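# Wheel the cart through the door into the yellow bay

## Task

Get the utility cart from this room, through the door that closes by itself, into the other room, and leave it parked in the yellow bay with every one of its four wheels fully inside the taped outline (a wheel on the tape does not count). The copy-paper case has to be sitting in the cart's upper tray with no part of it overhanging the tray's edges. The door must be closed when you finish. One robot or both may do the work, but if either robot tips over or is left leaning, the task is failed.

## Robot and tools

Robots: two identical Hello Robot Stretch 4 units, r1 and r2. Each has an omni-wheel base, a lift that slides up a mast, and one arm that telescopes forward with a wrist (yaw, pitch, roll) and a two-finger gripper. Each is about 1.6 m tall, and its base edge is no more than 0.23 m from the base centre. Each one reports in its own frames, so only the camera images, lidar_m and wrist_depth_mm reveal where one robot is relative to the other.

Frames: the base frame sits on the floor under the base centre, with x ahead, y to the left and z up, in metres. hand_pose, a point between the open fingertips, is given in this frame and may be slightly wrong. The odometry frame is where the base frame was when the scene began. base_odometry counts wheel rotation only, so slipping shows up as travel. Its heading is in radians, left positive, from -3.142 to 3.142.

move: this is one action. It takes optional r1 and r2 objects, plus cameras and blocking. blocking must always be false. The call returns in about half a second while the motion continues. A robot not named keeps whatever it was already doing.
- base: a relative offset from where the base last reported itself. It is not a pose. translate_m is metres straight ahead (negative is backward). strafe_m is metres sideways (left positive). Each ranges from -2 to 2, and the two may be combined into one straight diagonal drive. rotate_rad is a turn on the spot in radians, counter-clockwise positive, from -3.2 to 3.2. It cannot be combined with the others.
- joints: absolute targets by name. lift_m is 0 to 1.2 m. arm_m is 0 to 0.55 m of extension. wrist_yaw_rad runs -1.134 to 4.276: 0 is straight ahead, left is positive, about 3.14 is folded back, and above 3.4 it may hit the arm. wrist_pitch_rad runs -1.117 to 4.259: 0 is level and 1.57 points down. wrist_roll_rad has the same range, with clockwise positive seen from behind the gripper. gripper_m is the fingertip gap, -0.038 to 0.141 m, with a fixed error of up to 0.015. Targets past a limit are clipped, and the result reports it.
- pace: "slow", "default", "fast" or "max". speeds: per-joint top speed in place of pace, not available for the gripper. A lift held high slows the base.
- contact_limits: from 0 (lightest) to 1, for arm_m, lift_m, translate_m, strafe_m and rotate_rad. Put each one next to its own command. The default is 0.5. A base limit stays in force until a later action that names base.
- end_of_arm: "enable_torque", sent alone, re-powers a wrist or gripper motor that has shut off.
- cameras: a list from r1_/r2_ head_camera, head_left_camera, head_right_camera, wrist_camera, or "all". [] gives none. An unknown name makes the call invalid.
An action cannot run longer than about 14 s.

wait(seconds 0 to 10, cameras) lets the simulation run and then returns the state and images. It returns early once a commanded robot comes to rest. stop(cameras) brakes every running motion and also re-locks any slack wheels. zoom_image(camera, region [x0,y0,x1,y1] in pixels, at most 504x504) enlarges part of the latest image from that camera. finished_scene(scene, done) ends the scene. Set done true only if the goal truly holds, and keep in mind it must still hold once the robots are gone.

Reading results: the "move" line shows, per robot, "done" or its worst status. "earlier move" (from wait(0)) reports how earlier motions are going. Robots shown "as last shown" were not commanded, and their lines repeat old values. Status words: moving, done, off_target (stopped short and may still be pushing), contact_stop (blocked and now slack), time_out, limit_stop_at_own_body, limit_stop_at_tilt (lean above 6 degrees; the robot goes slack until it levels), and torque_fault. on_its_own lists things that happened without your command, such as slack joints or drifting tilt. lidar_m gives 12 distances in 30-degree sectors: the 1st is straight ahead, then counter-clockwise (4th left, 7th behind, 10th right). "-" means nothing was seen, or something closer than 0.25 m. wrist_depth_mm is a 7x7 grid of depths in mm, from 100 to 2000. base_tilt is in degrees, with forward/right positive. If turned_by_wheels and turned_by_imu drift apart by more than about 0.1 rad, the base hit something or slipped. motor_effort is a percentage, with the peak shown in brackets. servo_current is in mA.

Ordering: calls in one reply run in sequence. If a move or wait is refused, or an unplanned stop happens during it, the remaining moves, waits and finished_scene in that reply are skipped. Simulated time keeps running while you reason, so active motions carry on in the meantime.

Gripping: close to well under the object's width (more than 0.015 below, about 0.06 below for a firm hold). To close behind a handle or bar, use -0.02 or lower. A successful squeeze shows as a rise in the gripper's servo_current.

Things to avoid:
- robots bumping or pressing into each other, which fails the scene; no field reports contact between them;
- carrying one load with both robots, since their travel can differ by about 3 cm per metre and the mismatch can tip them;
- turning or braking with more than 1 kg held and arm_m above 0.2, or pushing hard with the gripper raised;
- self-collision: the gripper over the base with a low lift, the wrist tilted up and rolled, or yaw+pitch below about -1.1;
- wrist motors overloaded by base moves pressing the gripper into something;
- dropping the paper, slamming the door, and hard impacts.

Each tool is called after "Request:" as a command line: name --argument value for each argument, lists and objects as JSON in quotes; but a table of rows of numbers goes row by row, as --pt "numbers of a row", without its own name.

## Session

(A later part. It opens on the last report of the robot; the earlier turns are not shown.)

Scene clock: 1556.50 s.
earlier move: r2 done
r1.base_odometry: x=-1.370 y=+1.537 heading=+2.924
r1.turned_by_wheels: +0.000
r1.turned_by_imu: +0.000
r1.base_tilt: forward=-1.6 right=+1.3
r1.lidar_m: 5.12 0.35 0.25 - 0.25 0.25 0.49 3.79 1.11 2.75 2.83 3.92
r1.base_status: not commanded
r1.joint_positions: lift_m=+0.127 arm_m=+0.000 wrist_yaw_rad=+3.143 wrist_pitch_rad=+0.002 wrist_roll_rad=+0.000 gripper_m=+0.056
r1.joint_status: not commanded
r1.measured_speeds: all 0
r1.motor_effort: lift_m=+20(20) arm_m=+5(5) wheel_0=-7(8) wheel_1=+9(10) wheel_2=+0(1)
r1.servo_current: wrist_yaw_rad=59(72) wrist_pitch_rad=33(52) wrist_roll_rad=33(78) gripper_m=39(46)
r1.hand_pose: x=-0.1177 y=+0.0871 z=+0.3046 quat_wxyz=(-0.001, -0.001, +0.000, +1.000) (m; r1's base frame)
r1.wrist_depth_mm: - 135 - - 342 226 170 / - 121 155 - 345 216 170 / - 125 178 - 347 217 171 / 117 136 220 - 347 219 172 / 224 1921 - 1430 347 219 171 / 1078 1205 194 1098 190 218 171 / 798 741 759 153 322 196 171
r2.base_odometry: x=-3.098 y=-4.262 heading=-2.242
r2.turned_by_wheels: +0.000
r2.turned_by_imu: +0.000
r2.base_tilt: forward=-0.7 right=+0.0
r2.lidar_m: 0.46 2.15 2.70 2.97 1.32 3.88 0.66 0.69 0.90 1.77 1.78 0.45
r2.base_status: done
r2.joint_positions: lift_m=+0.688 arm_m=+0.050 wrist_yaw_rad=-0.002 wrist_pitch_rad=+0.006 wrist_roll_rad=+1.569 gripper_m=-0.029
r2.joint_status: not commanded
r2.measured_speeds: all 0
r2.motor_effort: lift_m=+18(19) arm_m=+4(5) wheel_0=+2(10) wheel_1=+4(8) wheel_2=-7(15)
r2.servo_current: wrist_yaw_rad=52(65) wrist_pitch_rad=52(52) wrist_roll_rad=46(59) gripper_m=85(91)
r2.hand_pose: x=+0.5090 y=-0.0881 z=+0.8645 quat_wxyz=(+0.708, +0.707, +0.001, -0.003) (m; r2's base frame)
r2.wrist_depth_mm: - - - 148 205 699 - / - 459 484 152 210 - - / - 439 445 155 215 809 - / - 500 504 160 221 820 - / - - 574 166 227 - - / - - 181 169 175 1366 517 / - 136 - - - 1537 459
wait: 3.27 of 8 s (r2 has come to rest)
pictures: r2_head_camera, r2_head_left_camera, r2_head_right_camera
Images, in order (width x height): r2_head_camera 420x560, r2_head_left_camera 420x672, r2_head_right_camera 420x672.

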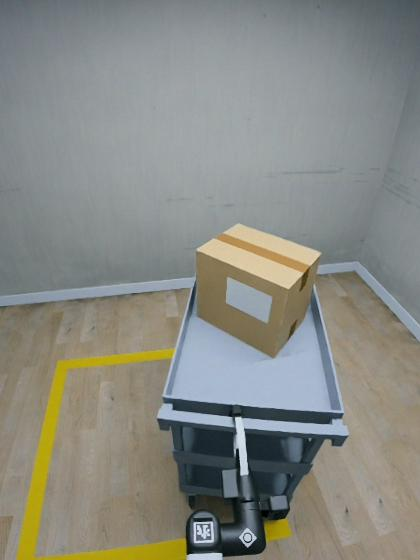

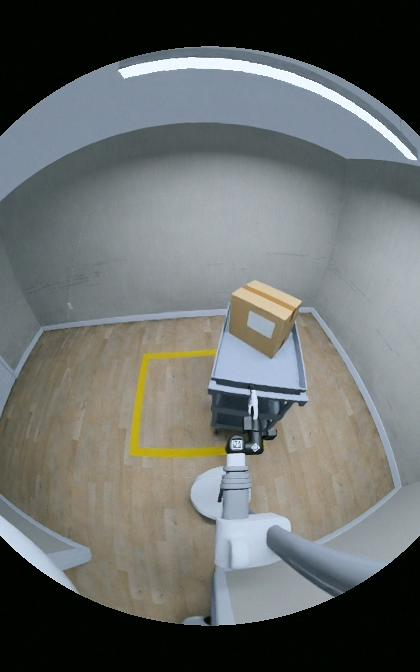

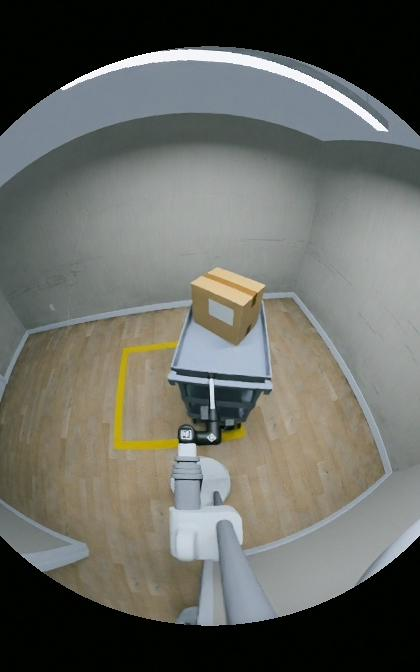

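Request:
move --blocking false --cameras '[]' --r2 '{"base":{"strafe_m":0.35},"pace":"slow"}'

Request:
wait --seconds 8 --cameras '["r2_head_left_camera","r2_head_right_camera","r2_head_camera"]'

Scene clock: 1568.83 s.
move: r2 moving
r1: as last shown
r1.lidar_m: 5.12 0.33 0.25 - 0.25 0.25 0.51 3.80 1.13 2.75 2.88 3.96
r1.motor_effort: lift_m=+20(20) arm_m=+5(5) wheel_0=-8(8) wheel_1=+9(10) wheel_2=+1(1)
r1.servo_current: wrist_yaw_rad=65(65) wrist_pitch_rad=52(52) wrist_roll_rad=33(52) gripper_m=39(46)
r1.wrist_depth_mm: - 135 - - 342 225 169 / - 121 155 - 343 216 170 / - 126 178 - 345 218 171 / 117 136 220 - 347 219 172 / 225 1983 - 1464 349 218 172 / 1078 1182 193 1098 190 219 171 / 788 750 750 153 324 197 171
r2.base_odometry: x=-3.087 y=-4.271 heading=-2.242
r2.turned_by_wheels: +0.000
r2.turned_by_imu: +0.000
r2.base_tilt: forward=-0.7 right=+0.1
r2.lidar_m: 0.44 2.13 2.69 2.96 1.33 3.95 0.68 0.69 0.87 1.76 1.79 0.46
r2.base_status: strafe_m moving
r2.joint_positions: lift_m=+0.688 arm_m=+0.050 wrist_yaw_rad=-0.003 wrist_pitch_rad=+0.006 wrist_roll_rad=+1.569 gripper_m=-0.029
r2.joint_status: not commanded
r2.measured_speeds: translate_m=+0.000 strafe_m=+0.055 rotate_rad=+0.001 lift_m=+0.000 arm_m=+0.000 wrist_yaw_rad=+0.000 wrist_pitch_rad=+0.000 wrist_roll_rad=+0.000
r2.motor_effort: lift_m=+18(19) arm_m=+5(5) wheel_0=-12(12) wheel_1=+6(8) wheel_2=+0(6)
r2.servo_current: wrist_yaw_rad=59(59) wrist_pitch_rad=46(46) wrist_roll_rad=52(52) gripper_m=85(91)
r2.hand_pose: x=+0.5090 y=-0.0882 z=+0.8645 quat_wxyz=(+0.708, +0.707, +0.001, -0.003) (m; r2's base frame)
r2.wrist_depth_mm: - - - 147 204 732 - / - 473 473 151 209 - - / - 442 442 155 215 809 - / - 500 504 160 220 831 - / - - 585 166 227 - - / - - 182 168 177 1397 517 / - 136 - - - 1576 462
pictures: none
No camera images: "cameras" was empty.

Scene clock: 1572.97 s.
earlier move: r2 done
r1.base_odometry: x=-1.370 y=+1.537 heading=+2.924
r1.turned_by_wheels: +0.000
r1.turned_by_imu: +0.000
r1.base_tilt: forward=-1.6 right=+1.3
r1.lidar_m: 5.11 0.34 0.25 - 0.25 0.25 0.51 3.77 1.09 2.76 2.89 3.95
r1.base_status: not commanded
r1.joint_positions: lift_m=+0.127 arm_m=+0.000 wrist_yaw_rad=+3.143 wrist_pitch_rad=+0.002 wrist_roll_rad=+0.000 gripper_m=+0.056
r1.joint_status: not commanded
r1.measured_speeds: all 0
r1.motor_effort: lift_m=+20(20) arm_m=+5(5) wheel_0=-8(8) wheel_1=+9(10) wheel_2=+1(1)
r1.servo_current: wrist_yaw_rad=59(72) wrist_pitch_rad=46(52) wrist_roll_rad=52(72) gripper_m=46(52)
r1.hand_pose: x=-0.1177 y=+0.0871 z=+0.3046 quat_wxyz=(-0.001, -0.001, +0.000, +1.000) (m; r1's base frame)
r1.wrist_depth_mm: - 135 1464 1499 342 226 169 / - 121 155 1808 342 216 170 / - 125 178 - 345 218 171 / 117 136 220 - 349 219 172 / 224 1983 1576 1499 349 218 172 / 1118 1182 193 1098 191 220 171 / 798 750 741 153 324 196 171
r2.base_odometry: x=-2.824 y=-4.479 heading=-2.242
r2.turned_by_wheels: +0.000
r2.turned_by_imu: +0.000
r2.base_tilt: forward=-0.7 right=+0.1
r2.lidar_m: 0.50 2.10 2.65 2.62 1.25 1.09 1.32 0.76 0.94 2.03 2.14 0.35
r2.base_status: done
r2.joint_positions: lift_m=+0.688 arm_m=+0.050 wrist_yaw_rad=-0.003 wrist_pitch_rad=+0.006 wrist_roll_rad=+1.569 gripper_m=-0.029
r2.joint_status: not commanded
r2.measured_speeds: all 0
r2.motor_effort: lift_m=+19(19) arm_m=+5(5) wheel_0=-3(16) wheel_1=+5(8) wheel_2=+0(6)
r2.servo_current: wrist_yaw_rad=59(59) wrist_pitch_rad=46(52) wrist_roll_rad=39(59) gripper_m=78(91)
r2.hand_pose: x=+0.5090 y=-0.0882 z=+0.8645 quat_wxyz=(+0.708, +0.707, +0.001, -0.003) (m; r2's base frame)
r2.wrist_depth_mm: - 366 366 - 135 - - / - 455 459 - 153 - - / - - 559 - 168 - - / - - - 107 190 1464 517 / - - - 125 213 1576 473 / - - 181 144 177 1576 1160 / - 136 - - 332 338 340
wait: 4.13 of 8 s (r2 has come to rest)
pictures: r2_head_camera, r2_head_left_camera, r2_head_right_camera
Images, in order (width x height): r2_head_camera 420x560, r2_head_left_camera 420x672, r2_head_right_camera 420x672.

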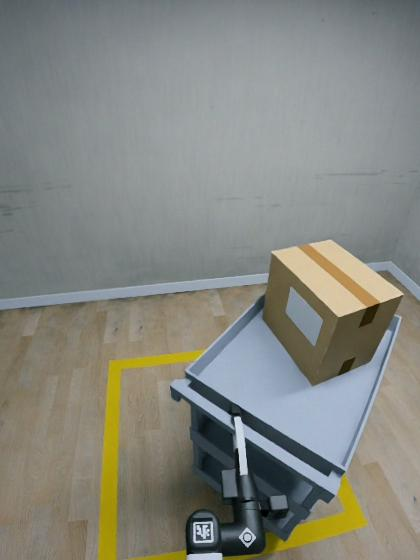

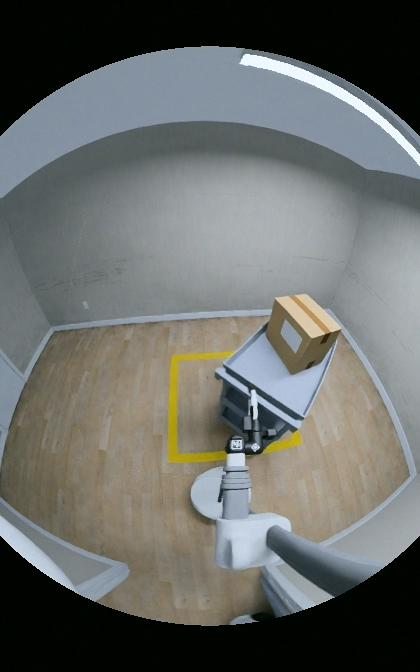

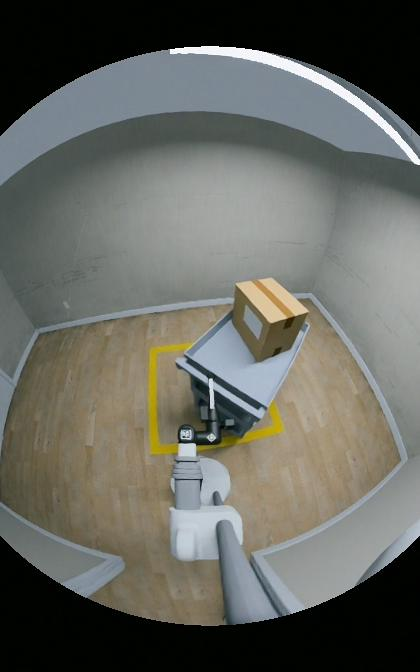

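Request:
move --blocking false --cameras '[]' --r2 '{"base":{"strafe_m":0.12,"translate_m":0.05},"pace":"slow"}'

Request:
wait --seconds 8 --cameras '[]'

Request:
move --blocking false --cameras '[]' --r2 '{"base":{"strafe_m":0.08,"translate_m":-0.08},"pace":"slow"}'

Request:
wait --seconds 8 --cameras '["r2_head_left_camera","r2_head_right_camera","r2_head_camera"]'

Scene clock: 1583.70 s.
move: r2 moving
r1: as last shown
r1.lidar_m: 5.14 0.33 0.25 - 0.25 0.25 0.49 3.79 1.11 2.74 2.85 3.96
r1.motor_effort: lift_m=+20(20) arm_m=+5(5) wheel_0=-8(8) wheel_1=+10(10) wheel_2=+1(1)
r1.servo_current: wrist_yaw_rad=46(65) wrist_pitch_rad=33(46) wrist_roll_rad=52(65) gripper_m=39(46)
r1.wrist_depth_mm: - 135 1464 1499 342 227 169 / - 121 155 1808 342 216 170 / - 125 178 - 347 218 171 / 116 136 220 - 349 218 172 / 224 1921 1537 1464 347 219 171 / 1098 1205 193 1098 191 220 171 / 798 750 768 153 322 196 171
r2.base_odometry: x=-2.818 y=-4.490 heading=-2.243
r2.turned_by_wheels: -0.001
r2.turned_by_imu: +0.000
r2.base_tilt: forward=-0.7 right=+0.1
r2.lidar_m: 0.50 2.08 2.60 2.62 1.23 1.05 1.32 0.78 0.95 1.98 2.12 0.36
r2.base_status: translate_m moving; strafe_m moving
r2.joint_positions: lift_m=+0.688 arm_m=+0.050 wrist_yaw_rad=-0.003 wrist_pitch_rad=+0.006 wrist_roll_rad=+1.569 gripper_m=-0.029
r2.joint_status: not commanded
r2.measured_speeds: translate_m=+0.018 strafe_m=+0.045 rotate_rad=+0.000 lift_m=+0.000 arm_m=+0.000 wrist_yaw_rad=+0.000 wrist_pitch_rad=+0.000 wrist_roll_rad=+0.000
r2.motor_effort: lift_m=+19(19) arm_m=+5(5) wheel_0=-11(11) wheel_1=+8(8) wheel_2=-8(8)
r2.servo_current: wrist_yaw_rad=52(59) wrist_pitch_rad=39(52) wrist_roll_rad=39(52) gripper_m=78(91)
r2.hand_pose: x=+0.5090 y=-0.0882 z=+0.8645 quat_wxyz=(+0.708, +0.707, +0.001, -0.003) (m; r2's base frame)
r2.wrist_depth_mm: - 364 368 - 136 - - / - 436 459 - 150 - - / - - 564 - 168 - - / - - - 107 190 1537 517 / - - - 126 220 1576 469 / - - 183 148 177 1499 1205 / - 136 - - 336 338 336
pictures: none
No camera images: "cameras" was empty.

Scene clock: 1585.77 s.
earlier move: r2 done
r1.base_odometry: x=-1.370 y=+1.537 heading=+2.924
r1.turned_by_wheels: +0.000
r1.turned_by_imu: +0.000
r1.base_tilt: forward=-1.6 right=+1.3
r1.lidar_m: 5.12 0.36 0.25 - 0.25 0.25 0.49 3.80 1.11 2.76 2.88 3.92
r1.base_status: not commanded
r1.joint_positions: lift_m=+0.127 arm_m=+0.000 wrist_yaw_rad=+3.143 wrist_pitch_rad=+0.002 wrist_roll_rad=+0.000 gripper_m=+0.056
r1.joint_status: not commanded
r1.measured_speeds: all 0
r1.motor_effort: lift_m=+20(20) arm_m=+5(5) wheel_0=-8(8) wheel_1=+9(10) wheel_2=+0(1)
r1.servo_current: wrist_yaw_rad=39(72) wrist_pitch_rad=39(46) wrist_roll_rad=52(65) gripper_m=46(52)
r1.hand_pose: x=-0.1177 y=+0.0871 z=+0.3046 quat_wxyz=(-0.001, -0.001, +0.000, +1.000) (m; r1's base frame)
r1.wrist_depth_mm: - 135 1499 - 340 226 169 / - 121 164 - 345 216 170 / - 125 177 - 345 217 171 / 117 136 220 - 347 219 172 / 224 1983 1537 1576 349 219 172 / 1078 1205 193 1098 190 218 172 / 788 759 759 153 322 196 172
r2.base_odometry: x=-2.761 y=-4.593 heading=-2.243
r2.turned_by_wheels: +0.000
r2.turned_by_imu: +0.000
r2.base_tilt: forward=-0.7 right=+0.1
r2.lidar_m: 0.50 2.02 2.53 2.51 1.35 1.03 1.42 0.88 1.05 2.14 0.40 0.32
r2.base_status: done
r2.joint_positions: lift_m=+0.688 arm_m=+0.050 wrist_yaw_rad=-0.003 wrist_pitch_rad=+0.006 wrist_roll_rad=+1.569 gripper_m=-0.029
r2.joint_status: not commanded
r2.measured_speeds: all 0
r2.motor_effort: lift_m=+19(19) arm_m=+5(5) wheel_0=-5(12) wheel_1=+5(9) wheel_2=-8(11)
r2.servo_current: wrist_yaw_rad=52(65) wrist_pitch_rad=46(52) wrist_roll_rad=33(52) gripper_m=78(98)
r2.hand_pose: x=+0.5090 y=-0.0882 z=+0.8645 quat_wxyz=(+0.708, +0.707, +0.001, -0.003) (m; r2's base frame)
r2.wrist_depth_mm: - 404 - - - - - / - - - - - - - / - - - - - - 517 / - - - - - 1464 480 / - - - - - 1537 1160 / - - 181 130 176 359 359 / - - - - - 1397 1160
wait: 2.07 of 8 s (r2 has come to rest)
pictures: none
No camera images: "cameras" was empty.

Scene clock: 1586.27 s.
move: r2 moving
r1: as last shown
r1.base_tilt: forward=-1.6 right=+1.2
r1.lidar_m: 5.12 0.33 0.25 - 0.25 0.25 0.49 3.80 1.12 2.76 2.86 3.94
r1.motor_effort: lift_m=+20(20) arm_m=+5(5) wheel_0=-7(8) wheel_1=+9(10) wheel_2=+1(1)
r1.servo_current: wrist_yaw_rad=39(65) wrist_pitch_rad=46(46) wrist_roll_rad=52(72) gripper_m=46(52)
r1.wrist_depth_mm: - 135 1499 - 342 226 169 / - 121 164 - 343 216 170 / - 125 178 - 345 219 171 / 116 136 219 - 349 219 171 / 224 1921 1499 1756 347 219 172 / 1078 1182 194 1078 191 219 171 / 788 759 750 153 324 196 171
r2.base_odometry: x=-2.749 y=-4.592 heading=-2.243
r2.turned_by_wheels: +0.000
r2.turned_by_imu: +0.000
r2.base_tilt: forward=-0.7 right=+0.1
r2.lidar_m: 0.49 2.06 2.56 2.50 1.31 1.04 1.41 0.88 1.01 2.13 0.42 0.34
r2.base_status: translate_m moving; strafe_m moving
r2.joint_positions: lift_m=+0.688 arm_m=+0.050 wrist_yaw_rad=-0.003 wrist_pitch_rad=+0.006 wrist_roll_rad=+1.569 gripper_m=-0.029
r2.joint_status: not commanded
r2.measured_speeds: translate_m=-0.035 strafe_m=+0.036 rotate_rad=+0.002 lift_m=+0.000 arm_m=+0.000 wrist_yaw_rad=+0.000 wrist_pitch_rad=+0.000 wrist_roll_rad=+0.000
r2.motor_effort: lift_m=+19(19) arm_m=+5(5) wheel_0=-12(13) wheel_1=+4(6) wheel_2=+8(8)
r2.servo_current: wrist_yaw_rad=52(52) wrist_pitch_rad=39(52) wrist_roll_rad=39(46) gripper_m=78(91)
r2.hand_pose: x=+0.5090 y=-0.0882 z=+0.8645 quat_wxyz=(+0.708, +0.707, +0.001, -0.003) (m; r2's base frame)
r2.wrist_depth_mm: - 402 - - - - - / - - - - - - - / - - - - - - 517 / - - - - - 1499 477 / - - - - - 1576 1182 / - - 182 131 178 357 359 / - 136 - - - 1397 1160
pictures: none
No camera images: "cameras" was empty.

Scene clock: 1588.13 s.
earlier move: r2 done
r1.base_odometry: x=-1.370 y=+1.537 heading=+2.924
r1.turned_by_wheels: +0.000
r1.turned_by_imu: +0.000
r1.base_tilt: forward=-1.6 right=+1.3
r1.lidar_m: 5.11 0.36 0.25 - 0.25 0.25 0.51 1.40 1.11 2.75 2.88 3.94
r1.base_status: not commanded
r1.joint_positions: lift_m=+0.127 arm_m=+0.000 wrist_yaw_rad=+3.143 wrist_pitch_rad=+0.002 wrist_roll_rad=+0.000 gripper_m=+0.056
r1.joint_status: not commanded
r1.measured_speeds: all 0
r1.motor_effort: lift_m=+20(20) arm_m=+5(5) wheel_0=-8(8) wheel_1=+10(10) wheel_2=+1(1)
r1.servo_current: wrist_yaw_rad=59(65) wrist_pitch_rad=46(52) wrist_roll_rad=46(72) gripper_m=39(52)
r1.hand_pose: x=-0.1177 y=+0.0871 z=+0.3046 quat_wxyz=(-0.001, -0.001, +0.000, +1.000) (m; r1's base frame)
r1.wrist_depth_mm: - 135 1576 - 342 226 169 / - 121 155 - 345 215 169 / - 125 178 1921 345 217 171 / 117 136 220 - 347 219 171 / 224 1921 1499 1708 349 218 172 / 1078 1205 193 1098 190 219 172 / 788 750 759 153 324 197 171
r2.base_odometry: x=-2.649 y=-4.580 heading=-2.242
r2.turned_by_wheels: +0.000
r2.turned_by_imu: +0.000
r2.base_tilt: forward=-0.7 right=+0.1
r2.lidar_m: 0.49 2.10 2.65 2.42 1.25 0.93 1.40 0.86 0.96 1.97 0.47 0.33
r2.base_status: done
r2.joint_positions: lift_m=+0.688 arm_m=+0.050 wrist_yaw_rad=-0.003 wrist_pitch_rad=+0.006 wrist_roll_rad=+1.569 gripper_m=-0.029
r2.joint_status: not commanded
r2.measured_speeds: all 0
r2.motor_effort: lift_m=+18(19) arm_m=+5(5) wheel_0=-4(15) wheel_1=+5(7) wheel_2=+5(10)
r2.servo_current: wrist_yaw_rad=39(72) wrist_pitch_rad=39(52) wrist_roll_rad=39(52) gripper_m=85(91)
r2.hand_pose: x=+0.5090 y=-0.0882 z=+0.8645 quat_wxyz=(+0.708, +0.707, +0.001, -0.003) (m; r2's base frame)
r2.wrist_depth_mm: - 407 - - - - - / - - - - - - - / - - - - - - 508 / - - - - - 1397 473 / - - - - - 1537 1182 / - - 182 124 176 357 355 / - - - - - 1464 1182
wait: 1.87 of 8 s (r2 has come to rest)
pictures: r2_head_camera, r2_head_left_camera, r2_head_right_camera
Images, in order (width x height): r2_head_camera 420x560, r2_head_left_camera 420x672, r2_head_right_camera 420x672.

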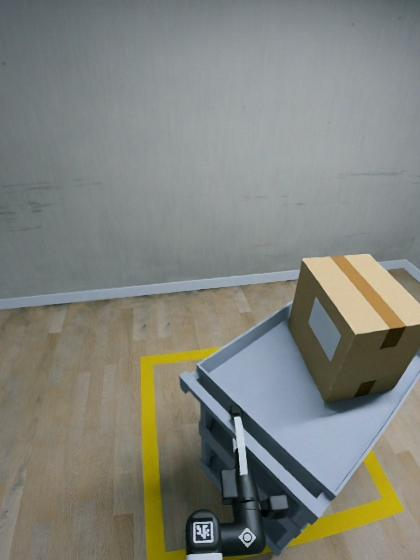

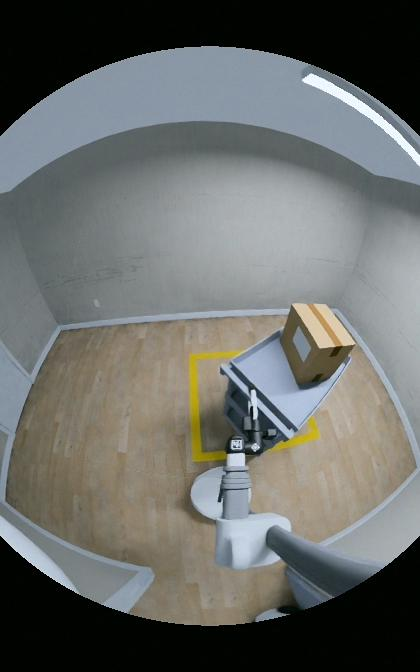

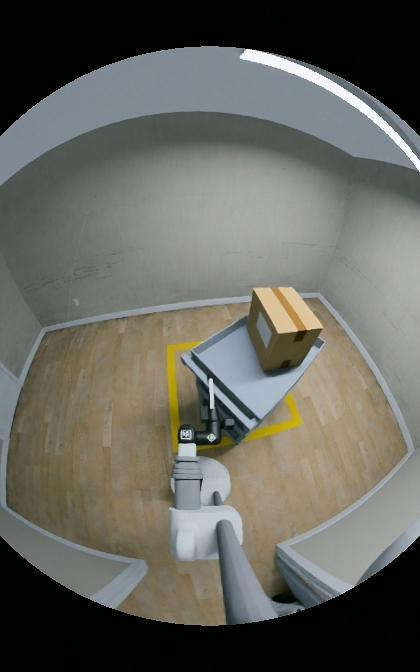

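Request:
zoom_image --camera "r2_head_right_camera" --region '[140, 300, 340, 480]'

Request:
zoom_image --camera "r2_head_left_camera" --region '[170, 300, 370, 480]'

Scaled by 2.520 from the camera's 420x672 image, which has a finer 600x960 frame.

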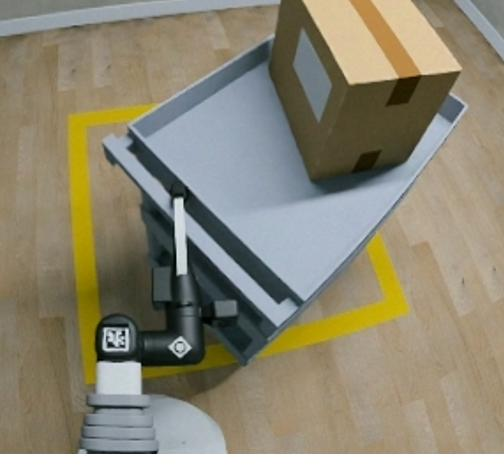

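Scaled by 2.520 from the camera's 420x672 image, which has a finer 600x960 frame.

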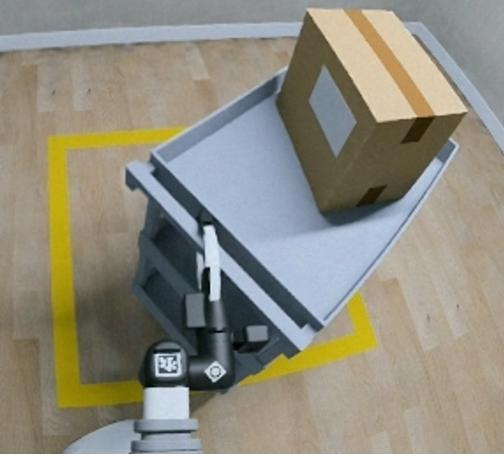

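Request:
move --blocking false --cameras '[]' --r2 '{"base":{"strafe_m":0.14,"translate_m":0.17},"pace":"slow"}'

Request:
wait --seconds 8 --cameras '["r2_head_left_camera","r2_head_right_camera"]'

Request:
zoom_image --camera "r2_head_left_camera" --region '[150, 300, 350, 500]'

Request:
zoom_image --camera "r2_head_right_camera" --region '[140, 300, 340, 500]'

Scene clock: 1617.10 s.
move: r2 moving
r1: as last shown
r1.lidar_m: 5.10 0.35 0.25 - 0.25 0.25 0.51 1.43 1.12 2.75 2.85 3.94
r1.servo_current: wrist_yaw_rad=52(65) wrist_pitch_rad=39(46) wrist_roll_rad=39(59) gripper_m=46(46)
r1.wrist_depth_mm: - 135 - - 343 225 169 / - 121 155 - 343 216 170 / - 126 178 1921 345 218 170 / 117 136 220 - 347 219 171 / 224 1863 1464 1708 349 219 172 / 1078 1182 194 1060 191 220 171 / 788 750 759 153 320 197 171
r2.base_odometry: x=-2.649 y=-4.593 heading=-2.243
r2.turned_by_wheels: -0.001
r2.turned_by_imu: -0.001
r2.base_tilt: forward=-0.7 right=+0.1
r2.lidar_m: 0.50 2.11 2.61 2.40 1.24 0.94 1.40 0.86 0.96 2.00 0.38 0.31
r2.base_status: translate_m moving; strafe_m moving
r2.joint_positions: lift_m=+0.688 arm_m=+0.050 wrist_yaw_rad=-0.003 wrist_pitch_rad=+0.006 wrist_roll_rad=+1.569 gripper_m=-0.029
r2.joint_status: not commanded
r2.measured_speeds: translate_m=+0.039 strafe_m=+0.033 rotate_rad=-0.001 lift_m=+0.000 arm_m=+0.000 wrist_yaw_rad=-0.008 wrist_pitch_rad=+0.000 wrist_roll_rad=+0.000
r2.motor_effort: lift_m=+19(19) arm_m=+5(5) wheel_0=-9(9) wheel_1=+8(8) wheel_2=-10(13)
r2.servo_current: wrist_yaw_rad=46(59) wrist_pitch_rad=39(46) wrist_roll_rad=52(59) gripper_m=91(91)
r2.hand_pose: x=+0.5090 y=-0.0883 z=+0.8645 quat_wxyz=(+0.708, +0.707, +0.001, -0.003) (m; r2's base frame)
r2.wrist_depth_mm: - 410 - - - - - / - - - - - - - / - - - - - - 512 / - - - - - 1397 473 / - - - - - 1576 1182 / - - 183 125 176 359 355 / - 137 - - - 1464 1160
pictures: none
No camera images: "cameras" was empty.

Scene clock: 1620.03 s.
earlier move: r2 done
r1.base_odometry: x=-1.370 y=+1.537 heading=+2.924
r1.turned_by_wheels: +0.000
r1.turned_by_imu: +0.000
r1.base_tilt: forward=-1.6 right=+1.3
r1.lidar_m: 5.10 0.33 0.25 - 0.25 0.26 0.53 1.57 1.11 2.76 2.87 3.94
r1.base_status: not commanded
r1.joint_positions: lift_m=+0.127 arm_m=+0.000 wrist_yaw_rad=+3.143 wrist_pitch_rad=+0.002 wrist_roll_rad=+0.000 gripper_m=+0.056
r1.joint_status: not commanded
r1.measured_speeds: all 0
r1.motor_effort: lift_m=+20(20) arm_m=+5(5) wheel_0=-8(8) wheel_1=+9(10) wheel_2=+1(1)
r1.servo_current: wrist_yaw_rad=52(65) wrist_pitch_rad=33(52) wrist_roll_rad=39(65) gripper_m=39(46)
r1.hand_pose: x=-0.1177 y=+0.0871 z=+0.3046 quat_wxyz=(-0.001, -0.001, +0.000, +1.000) (m; r1's base frame)
r1.wrist_depth_mm: - 135 - - 340 226 169 / - 121 155 - 345 216 169 / - 125 178 - 347 217 171 / 117 136 220 - 347 219 172 / 224 1756 1661 1661 347 219 171 / 1098 1182 194 1098 191 219 171 / 798 750 750 154 320 196 171
r2.base_odometry: x=-2.645 y=-4.800 heading=-2.242
r2.turned_by_wheels: +0.001
r2.turned_by_imu: +0.000
r2.base_tilt: forward=-0.7 right=+0.0
r2.lidar_m: 0.48 1.93 2.39 2.29 1.54 1.03 - 1.06 1.18 2.43 0.37 0.30
r2.base_status: done
r2.joint_positions: lift_m=+0.688 arm_m=+0.050 wrist_yaw_rad=-0.009 wrist_pitch_rad=+0.006 wrist_roll_rad=+1.569 gripper_m=-0.029
r2.joint_status: not commanded
r2.measured_speeds: all 0
r2.motor_effort: lift_m=+18(19) arm_m=+5(5) wheel_0=-1(12) wheel_1=+4(9) wheel_2=-8(18)
r2.servo_current: wrist_yaw_rad=65(111) wrist_pitch_rad=52(52) wrist_roll_rad=52(59) gripper_m=85(91)
r2.hand_pose: x=+0.5085 y=-0.0899 z=+0.8645 quat_wxyz=(+0.708, +0.707, -0.001, -0.005) (m; r2's base frame)
r2.wrist_depth_mm: - - - - - - - / - - - - - - - / - - - - - - - / - - - - - - 436 / - - - - - 1464 1229 / - - - - 167 355 1118 / - 136 - - - 1464 1160
wait: 2.93 of 8 s (r2 has come to rest)
pictures: r2_head_left_camera, r2_head_right_camera
Images, in order (width x height): r2_head_left_camera 420x672, r2_head_right_camera 420x672.

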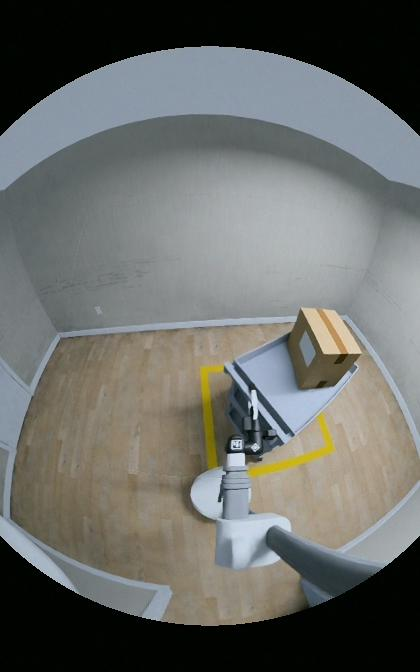

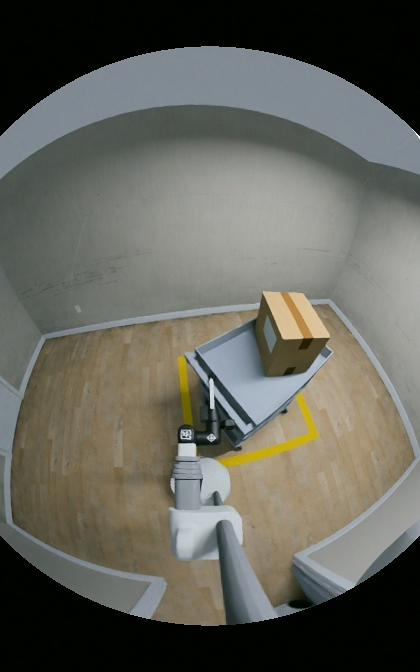

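Scaled by 2.520 from the camera's 420x672 image, which has a finer 600x960 frame.

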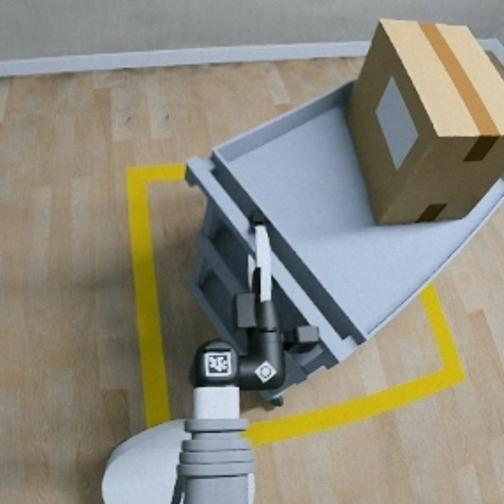

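Scaled by 2.520 from the camera's 420x672 image, which has a finer 600x960 frame.

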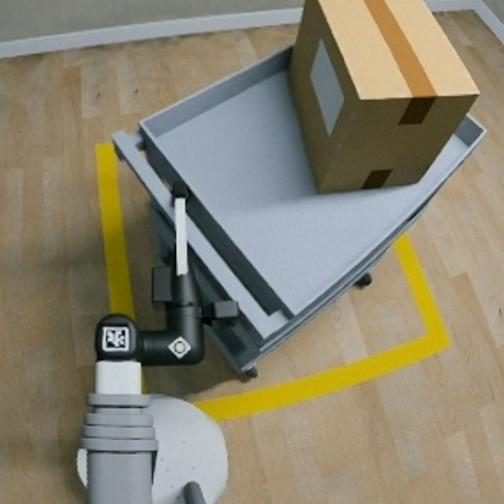

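Request:
wait --seconds 0 --cameras '["r2_head_camera"]'

Request:
zoom_image --camera "r2_head_camera" --region '[0, 280, 420, 560]'

Scene clock: 1630.90 s.
r1.base_odometry: x=-1.370 y=+1.537 heading=+2.924
r1.turned_by_wheels: +0.000
r1.turned_by_imu: +0.000
r1.base_tilt: forward=-1.6 right=+1.3
r1.lidar_m: 5.12 0.34 0.25 - 0.25 0.25 0.51 1.58 1.11 2.74 2.88 3.92
r1.base_status: not commanded
r1.joint_positions: lift_m=+0.127 arm_m=+0.000 wrist_yaw_rad=+3.143 wrist_pitch_rad=+0.002 wrist_roll_rad=+0.000 gripper_m=+0.056
r1.joint_status: not commanded
r1.measured_speeds: all 0
r1.motor_effort: lift_m=+20(20) arm_m=+5(5) wheel_0=-8(8) wheel_1=+10(10) wheel_2=+1(1)
r1.servo_current: wrist_yaw_rad=52(65) wrist_pitch_rad=39(52) wrist_roll_rad=39(65) gripper_m=39(46)
r1.hand_pose: x=-0.1177 y=+0.0871 z=+0.3046 quat_wxyz=(-0.001, -0.001, +0.000, +1.000) (m; r1's base frame)
r1.wrist_depth_mm: - 135 - - 342 226 168 / - 121 155 - 342 217 169 / - 125 178 - 343 217 170 / 117 136 220 - 349 219 171 / 224 1661 1708 1661 349 219 172 / 1078 1205 194 1060 190 218 171 / 788 750 759 153 322 196 171
r2.base_odometry: x=-2.645 y=-4.800 heading=-2.242
r2.turned_by_wheels: +0.000
r2.turned_by_imu: +0.000
r2.base_tilt: forward=-0.6 right=+0.0
r2.lidar_m: 0.50 1.92 2.39 2.29 1.53 1.03 - 1.06 1.18 2.41 0.39 0.32
r2.base_status: done
r2.joint_positions: lift_m=+0.688 arm_m=+0.050 wrist_yaw_rad=-0.009 wrist_pitch_rad=+0.006 wrist_roll_rad=+1.569 gripper_m=-0.029
r2.joint_status: not commanded
r2.measured_speeds: all 0
r2.motor_effort: lift_m=+19(19) arm_m=+4(5) wheel_0=-1(12) wheel_1=+4(9) wheel_2=-7(18)
r2.servo_current: wrist_yaw_rad=46(111) wrist_pitch_rad=39(52) wrist_roll_rad=33(59) gripper_m=85(91)
r2.hand_pose: x=+0.5085 y=-0.0899 z=+0.8645 quat_wxyz=(+0.708, +0.707, -0.001, -0.005) (m; r2's base frame)
r2.wrist_depth_mm: - - - - - - - / - - - - - - - / - - - - - - - / - - - - - - 439 / - - - - - 1499 1160 / - - - - 167 355 1118 / - 136 - - - 1499 1160
pictures: r2_head_camera
Images, in order (width x height): r2_head_camera 420x560.

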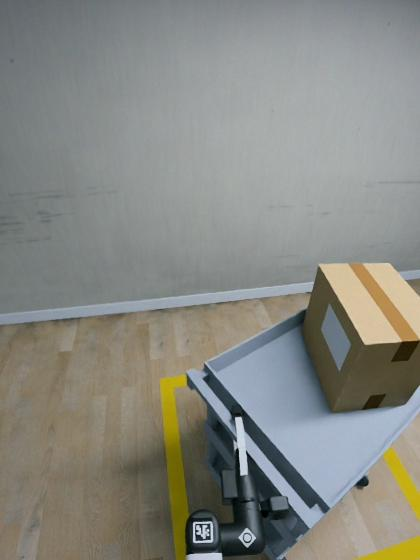

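Scaled by 1.200 from the camera's 420x560 image, which has a finer 1200x1600 frame.

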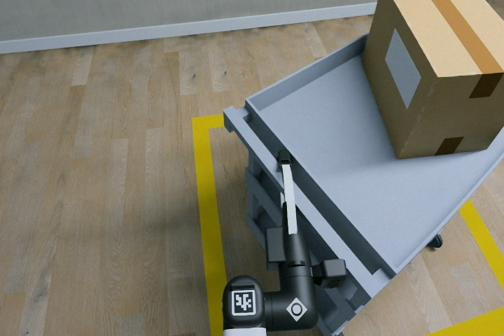

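Request:
move --blocking false --cameras '[]' --r2 '{"base":{"strafe_m":0.03,"translate_m":0.09},"pace":"slow"}'

Request:
wait --seconds 8 --cameras '["r2_head_left_camera","r2_head_right_camera"]'

Request:
zoom_image --camera "r2_head_left_camera" --region '[150, 300, 350, 500]'

Request:
zoom_image --camera "r2_head_right_camera" --region '[140, 300, 340, 500]'

Scene clock: 1644.43 s.
move: r2 moving
r1: as last shown
r1.lidar_m: 5.11 0.34 0.25 - 0.25 0.25 0.51 1.56 1.11 2.76 2.87 3.93
r1.motor_effort: lift_m=+20(20) arm_m=+5(5) wheel_0=-7(8) wheel_1=+10(10) wheel_2=+1(1)
r1.servo_current: wrist_yaw_rad=26(59) wrist_pitch_rad=39(52) wrist_roll_rad=39(59) gripper_m=39(46)
r1.wrist_depth_mm: - 135 - - 342 226 169 / - 121 156 - 343 216 170 / - 125 178 - 345 216 170 / 117 136 220 - 345 219 171 / 224 1921 1661 - 349 220 171 / 1098 1182 193 1098 191 219 171 / 788 759 759 153 324 196 171
r2.base_odometry: x=-2.650 y=-4.812 heading=-2.242
r2.turned_by_wheels: +0.000
r2.turned_by_imu: +0.001
r2.base_tilt: forward=-0.7 right=+0.0
r2.lidar_m: 0.49 1.87 2.37 2.30 1.56 1.04 - 1.08 1.20 2.42 0.39 0.32
r2.base_status: translate_m moving; strafe_m moving
r2.joint_positions: lift_m=+0.688 arm_m=+0.050 wrist_yaw_rad=-0.009 wrist_pitch_rad=+0.006 wrist_roll_rad=+1.569 gripper_m=-0.029
r2.joint_status: not commanded
r2.measured_speeds: translate_m=+0.048 strafe_m=+0.016 rotate_rad=-0.002 lift_m=+0.000 arm_m=+0.000 wrist_yaw_rad=+0.000 wrist_pitch_rad=+0.000 wrist_roll_rad=+0.000
r2.motor_effort: lift_m=+19(19) arm_m=+5(5) wheel_0=+9(11) wheel_1=+7(9) wheel_2=-13(13)
r2.servo_current: wrist_yaw_rad=65(65) wrist_pitch_rad=46(52) wrist_roll_rad=52(59) gripper_m=85(91)
r2.hand_pose: x=+0.5085 y=-0.0899 z=+0.8645 quat_wxyz=(+0.708, +0.707, -0.001, -0.005) (m; r2's base frame)
r2.wrist_depth_mm: - - - - - - - / - - - - - - - / - - - - - - - / - - - - - - 433 / - - - - - 1366 1182 / - - - - - 355 1118 / - - - - - 1366 1160
pictures: none
No camera images: "cameras" was empty.

Scene clock: 1646.10 s.
earlier move: r2 done
r1.base_odometry: x=-1.370 y=+1.537 heading=+2.924
r1.turned_by_wheels: +0.000
r1.turned_by_imu: +0.000
r1.base_tilt: forward=-1.6 right=+1.3
r1.lidar_m: 5.12 0.34 0.25 - 0.25 0.25 0.50 1.70 1.11 2.76 2.88 3.95
r1.base_status: not commanded
r1.joint_positions: lift_m=+0.127 arm_m=+0.000 wrist_yaw_rad=+3.143 wrist_pitch_rad=+0.002 wrist_roll_rad=+0.000 gripper_m=+0.056
r1.joint_status: not commanded
r1.measured_speeds: all 0
r1.motor_effort: lift_m=+20(20) arm_m=+5(5) wheel_0=-8(8) wheel_1=+10(10) wheel_2=+1(1)
r1.servo_current: wrist_yaw_rad=52(65) wrist_pitch_rad=39(52) wrist_roll_rad=33(65) gripper_m=46(52)
r1.hand_pose: x=-0.1177 y=+0.0871 z=+0.3046 quat_wxyz=(-0.001, -0.001, +0.000, +1.000) (m; r1's base frame)
r1.wrist_depth_mm: - 135 - - 342 226 169 / - 121 155 - 343 215 170 / - 125 178 - 345 218 171 / 117 136 220 - 347 219 172 / 224 1983 1756 - 347 220 172 / 1078 1229 194 1098 191 219 171 / 798 750 750 154 322 197 171
r2.base_odometry: x=-2.678 y=-4.889 heading=-2.242
r2.turned_by_wheels: +0.000
r2.turned_by_imu: +0.000
r2.base_tilt: forward=-0.7 right=+0.0
r2.lidar_m: 0.48 1.83 2.27 2.29 1.68 1.10 1.15 1.15 1.30 2.45 0.40 0.31
r2.base_status: done
r2.joint_positions: lift_m=+0.688 arm_m=+0.050 wrist_yaw_rad=-0.008 wrist_pitch_rad=+0.006 wrist_roll_rad=+1.569 gripper_m=-0.029
r2.joint_status: not commanded
r2.measured_speeds: all 0
r2.motor_effort: lift_m=+19(19) arm_m=+5(5) wheel_0=+3(12) wheel_1=+4(9) wheel_2=-7(14)
r2.servo_current: wrist_yaw_rad=52(72) wrist_pitch_rad=46(52) wrist_roll_rad=59(59) gripper_m=85(91)
r2.hand_pose: x=+0.5085 y=-0.0897 z=+0.8645 quat_wxyz=(+0.708, +0.707, -0.001, -0.005) (m; r2's base frame)
r2.wrist_depth_mm: - - - - - - - / - - - - - - - / - - - - - - - / - - - - - - 439 / - - - - - 1430 1160 / - - - - 167 355 1060 / - 136 - - - 1430 1182
wait: 1.67 of 8 s (r2 has come to rest)
pictures: r2_head_left_camera, r2_head_right_camera
Images, in order (width x height): r2_head_left_camera 420x672, r2_head_right_camera 420x672.

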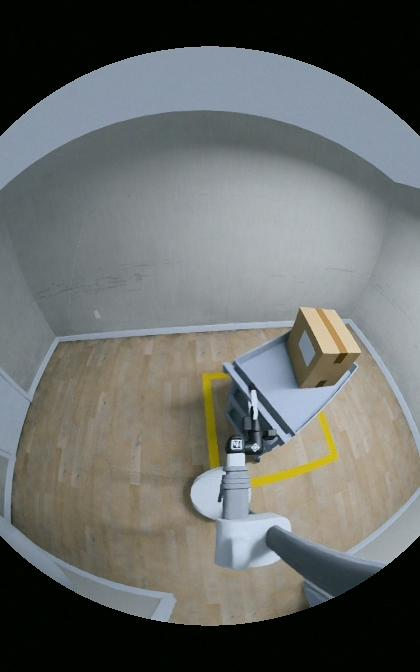

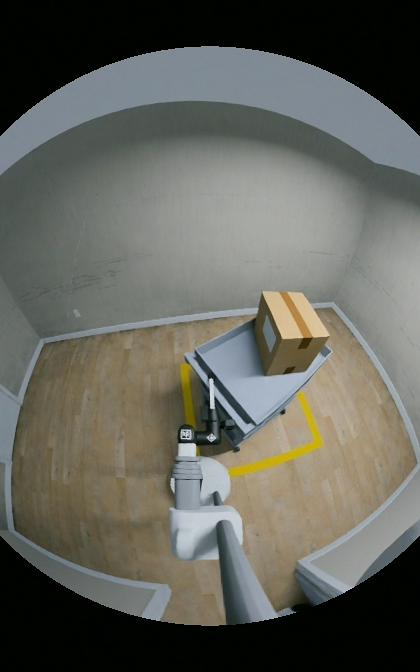

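Scaled by 2.520 from the camera's 420x672 image, which has a finer 600x960 frame.

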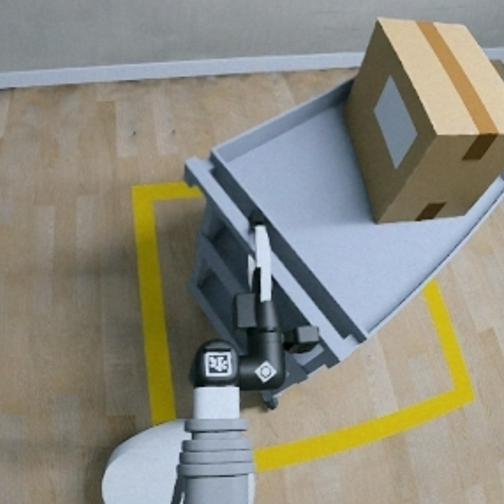

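Scaled by 2.520 from the camera's 420x672 image, which has a finer 600x960 frame.

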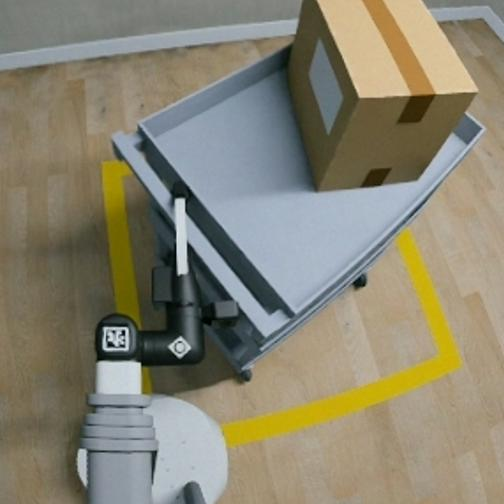

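Request:
move --blocking false --cameras '[]' --r2 '{"joints":{"gripper_m":0.1}}'

Request:
wait --seconds 3 --cameras '[]'

Request:
move --blocking false --cameras '[]' --r2 '{"base":{"translate_m":-0.4},"pace":"slow"}'

Request:
wait --seconds 8 --cameras '["r2_head_left_camera","r2_head_right_camera","r2_head_camera"]'

Scene clock: 1654.67 s.
move: r2 moving
r1: as last shown
r1.lidar_m: 5.11 0.36 0.25 - 0.25 0.25 0.49 1.68 1.10 2.75 2.86 3.92
r1.motor_effort: lift_m=+20(20) arm_m=+5(5) wheel_0=-7(8) wheel_1=+9(10) wheel_2=+0(1)
r1.servo_current: wrist_yaw_rad=59(59) wrist_pitch_rad=39(46) wrist_roll_rad=46(65) gripper_m=33(46)
r1.wrist_depth_mm: - 135 - - 342 226 169 / - 121 155 - 342 216 170 / - 125 178 - 345 217 171 / 117 136 220 - 347 219 171 / 224 1921 1756 - 349 219 171 / 1078 1229 194 1098 191 219 171 / 798 741 750 153 322 196 171
r2.base_odometry: x=-2.678 y=-4.889 heading=-2.242
r2.turned_by_wheels: +0.000
r2.turned_by_imu: +0.001
r2.base_tilt: forward=-0.7 right=+0.0
r2.lidar_m: 0.49 1.80 2.30 2.28 1.73 1.12 1.16 1.17 1.29 2.44 0.39 0.30
r2.base_status: not commanded
r2.joint_positions: lift_m=+0.688 arm_m=+0.050 wrist_yaw_rad=-0.007 wrist_pitch_rad=+0.006 wrist_roll_rad=+1.569 gripper_m=-0.003
r2.joint_status: gripper_m moving
r2.measured_speeds: translate_m=+0.000 strafe_m=+0.000 rotate_rad=+0.000 lift_m=+0.000 arm_m=+0.000 wrist_yaw_rad=+0.016 wrist_pitch_rad=+0.000 wrist_roll_rad=+0.000
r2.motor_effort: lift_m=+19(19) arm_m=+4(5) wheel_0=+4(4) wheel_1=+4(4) wheel_2=-7(7)
r2.servo_current: wrist_yaw_rad=59(59) wrist_pitch_rad=52(52) wrist_roll_rad=39(52) gripper_m=98(104)
r2.hand_pose: x=+0.5086 y=-0.0894 z=+0.8645 quat_wxyz=(+0.708, +0.707, +0.000, -0.004) (m; r2's base frame)
r2.wrist_depth_mm: - - - - - - - / - - - - - - - / - - - - - - - / - - - - - - 455 / - - - - - 1464 1182 / - - 182 - 173 357 1118 / - - - - - 1366 1160
pictures: none
No camera images: "cameras" was empty.

Scene clock: 1656.13 s.
earlier move: r2 done
r1.base_odometry: x=-1.370 y=+1.537 heading=+2.924
r1.turned_by_wheels: +0.000
r1.turned_by_imu: +0.000
r1.base_tilt: forward=-1.6 right=+1.3
r1.lidar_m: 5.12 0.35 0.25 - 0.25 0.25 0.52 1.66 1.10 2.76 2.87 3.94
r1.base_status: not commanded
r1.joint_positions: lift_m=+0.127 arm_m=+0.000 wrist_yaw_rad=+3.143 wrist_pitch_rad=+0.002 wrist_roll_rad=+0.000 gripper_m=+0.056
r1.joint_status: not commanded
r1.measured_speeds: all 0
r1.motor_effort: lift_m=+20(20) arm_m=+5(5) wheel_0=-8(8) wheel_1=+10(10) wheel_2=+1(1)
r1.servo_current: wrist_yaw_rad=59(78) wrist_pitch_rad=39(46) wrist_roll_rad=33(65) gripper_m=39(46)
r1.hand_pose: x=-0.1177 y=+0.0871 z=+0.3046 quat_wxyz=(-0.001, -0.001, +0.000, +1.000) (m; r1's base frame)
r1.wrist_depth_mm: - 135 - - 342 225 169 / - 121 155 - 343 216 170 / - 125 178 - 343 217 171 / 117 136 220 - 347 219 172 / 224 1983 1756 - 349 219 171 / 1078 1160 194 1098 191 219 172 / 788 741 759 153 322 196 171
r2.base_odometry: x=-2.678 y=-4.889 heading=-2.242
r2.turned_by_wheels: +0.000
r2.turned_by_imu: +0.000
r2.base_tilt: forward=-0.7 right=+0.1
r2.lidar_m: 0.48 1.83 2.29 2.28 1.70 1.10 1.14 1.18 1.30 2.44 0.48 0.31
r2.base_status: not commanded
r2.joint_positions: lift_m=+0.688 arm_m=+0.050 wrist_yaw_rad=+0.000 wrist_pitch_rad=+0.006 wrist_roll_rad=+1.569 gripper_m=+0.100
r2.joint_status: all done
r2.measured_speeds: all 0
r2.motor_effort: lift_m=+19(19) arm_m=+5(5) wheel_0=+3(4) wheel_1=+4(4) wheel_2=-6(7)
r2.servo_current: wrist_yaw_rad=52(59) wrist_pitch_rad=46(59) wrist_roll_rad=46(59) gripper_m=52(124)
r2.hand_pose: x=+0.5093 y=-0.0874 z=+0.8645 quat_wxyz=(+0.708, +0.707, +0.002, -0.002) (m; r2's base frame)
r2.wrist_depth_mm: - 459 - - - - - / - - - - - - - / - - - - - - 492 / - - - - - 1499 462 / - - - - - 1464 436 / - - 189 138 184 379 1138 / - - - - - 1499 1182
wait: 1.47 of 3 s (r2 has come to rest)
pictures: none
No camera images: "cameras" was empty.

Scene clock: 1656.63 s.
move: r2 moving
r1: as last shown
r1.lidar_m: 5.13 0.36 0.25 - 0.25 0.25 0.51 1.66 1.12 2.74 2.84 3.96
r1.motor_effort: lift_m=+20(20) arm_m=+5(5) wheel_0=-8(8) wheel_1=+9(10) wheel_2=+0(1)
r1.servo_current: wrist_yaw_rad=33(59) wrist_pitch_rad=39(46) wrist_roll_rad=65(65) gripper_m=46(46)
r1.wrist_depth_mm: - 135 - - 342 227 169 / - 121 155 - 343 217 170 / - 125 178 - 345 218 171 / 117 136 220 - 347 218 172 / 224 1983 1708 - 349 220 172 / 1078 1205 193 1078 191 220 171 / 798 759 750 153 322 197 171
r2.base_odometry: x=-2.670 y=-4.879 heading=-2.242
r2.turned_by_wheels: +0.000
r2.turned_by_imu: +0.000
r2.base_tilt: forward=-0.7 right=+0.1
r2.lidar_m: 0.50 1.85 2.29 2.27 1.71 1.08 1.16 1.14 1.29 2.42 0.52 0.35
r2.base_status: translate_m moving
r2.joint_positions: lift_m=+0.688 arm_m=+0.050 wrist_yaw_rad=+0.000 wrist_pitch_rad=+0.006 wrist_roll_rad=+1.569 gripper_m=+0.100
r2.joint_status: not commanded
r2.measured_speeds: translate_m=-0.049 strafe_m=+0.000 rotate_rad=-0.001 lift_m=+0.000 arm_m=+0.000 wrist_yaw_rad=+0.000 wrist_pitch_rad=+0.000 wrist_roll_rad=+0.000
r2.motor_effort: lift_m=+19(19) arm_m=+4(5) wheel_0=-6(6) wheel_1=-6(6) wheel_2=+8(10)
r2.servo_current: wrist_yaw_rad=46(59) wrist_pitch_rad=46(46) wrist_roll_rad=52(52) gripper_m=52(59)
r2.hand_pose: x=+0.5093 y=-0.0874 z=+0.8645 quat_wxyz=(+0.708, +0.707, +0.002, -0.002) (m; r2's base frame)
r2.wrist_depth_mm: - 455 - - - - - / - - - - - - - / - - - - - - 500 / - - - - - 1499 469 / - - - - - 1537 439 / - - 188 140 186 387 1138 / - - - - - 1464 1160
pictures: none
No camera images: "cameras" was empty.

Scene clock: 1661.43 s.
earlier move: r2 done
r1.base_odometry: x=-1.370 y=+1.537 heading=+2.924
r1.turned_by_wheels: +0.000
r1.turned_by_imu: +0.000
r1.base_tilt: forward=-1.6 right=+1.3
r1.lidar_m: 5.11 0.32 0.25 - 0.25 0.26 0.51 1.27 1.12 2.75 2.86 3.96
r1.base_status: not commanded
r1.joint_positions: lift_m=+0.127 arm_m=+0.000 wrist_yaw_rad=+3.143 wrist_pitch_rad=+0.002 wrist_roll_rad=+0.000 gripper_m=+0.056
r1.joint_status: not commanded
r1.measured_speeds: all 0
r1.motor_effort: lift_m=+20(20) arm_m=+5(5) wheel_0=-8(8) wheel_1=+10(10) wheel_2=+1(1)
r1.servo_current: wrist_yaw_rad=39(72) wrist_pitch_rad=46(46) wrist_roll_rad=52(72) gripper_m=46(52)
r1.hand_pose: x=-0.1177 y=+0.0871 z=+0.3046 quat_wxyz=(-0.001, -0.001, +0.000, +1.000) (m; r1's base frame)
r1.wrist_depth_mm: - 135 - - 342 226 169 / - 121 155 - 343 216 170 / - 125 178 - 347 218 170 / 117 136 220 - 349 219 171 / 224 1336 1464 - 349 219 172 / 1078 1205 193 1098 191 220 172 / 798 750 750 153 324 196 171
r2.base_odometry: x=-2.429 y=-4.576 heading=-2.242
r2.turned_by_wheels: +0.000
r2.turned_by_imu: +0.000
r2.base_tilt: forward=-0.7 right=+0.1
r2.lidar_m: 0.70 2.24 2.43 2.24 1.05 0.74 - 0.98 0.87 1.65 2.52 0.69
r2.base_status: done
r2.joint_positions: lift_m=+0.688 arm_m=+0.050 wrist_yaw_rad=+0.000 wrist_pitch_rad=+0.006 wrist_roll_rad=+1.569 gripper_m=+0.100
r2.joint_status: not commanded
r2.measured_speeds: all 0
r2.motor_effort: lift_m=+19(19) arm_m=+5(5) wheel_0=-4(10) wheel_1=-3(8) wheel_2=+5(11)
r2.servo_current: wrist_yaw_rad=52(65) wrist_pitch_rad=39(52) wrist_roll_rad=46(59) gripper_m=52(59)
r2.hand_pose: x=+0.5093 y=-0.0874 z=+0.8645 quat_wxyz=(+0.708, +0.707, +0.002, -0.002) (m; r2's base frame)
r2.wrist_depth_mm: - - 640 455 - - - / - - 715 410 410 413 413 / - - - 373 - - 473 / - - - 554 - 603 634 / - - - 691 - 1661 1255 / - - 188 - 184 1499 1205 / - - - - - 1708 1205
wait: 4.80 of 8 s (r2 has come to rest)
pictures: r2_head_camera, r2_head_left_camera, r2_head_right_camera
Images, in order (width x height): r2_head_camera 420x560, r2_head_left_camera 420x672, r2_head_right_camera 420x672.

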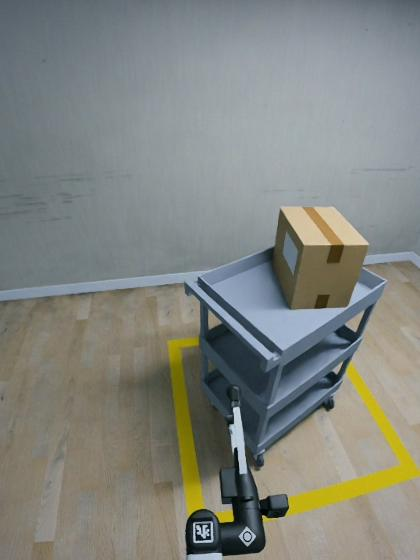

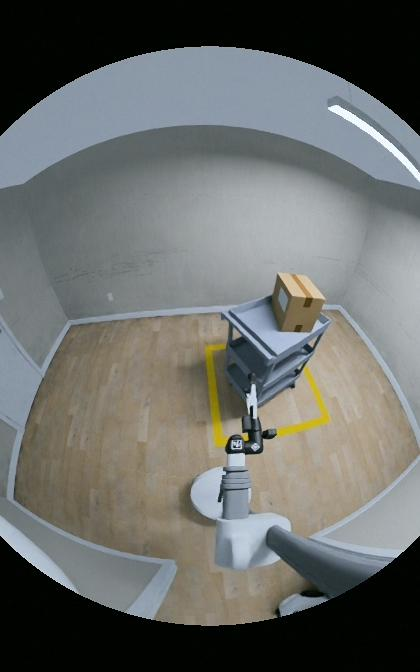

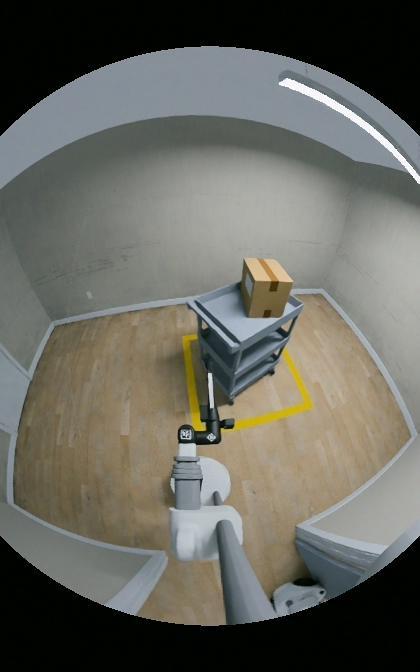

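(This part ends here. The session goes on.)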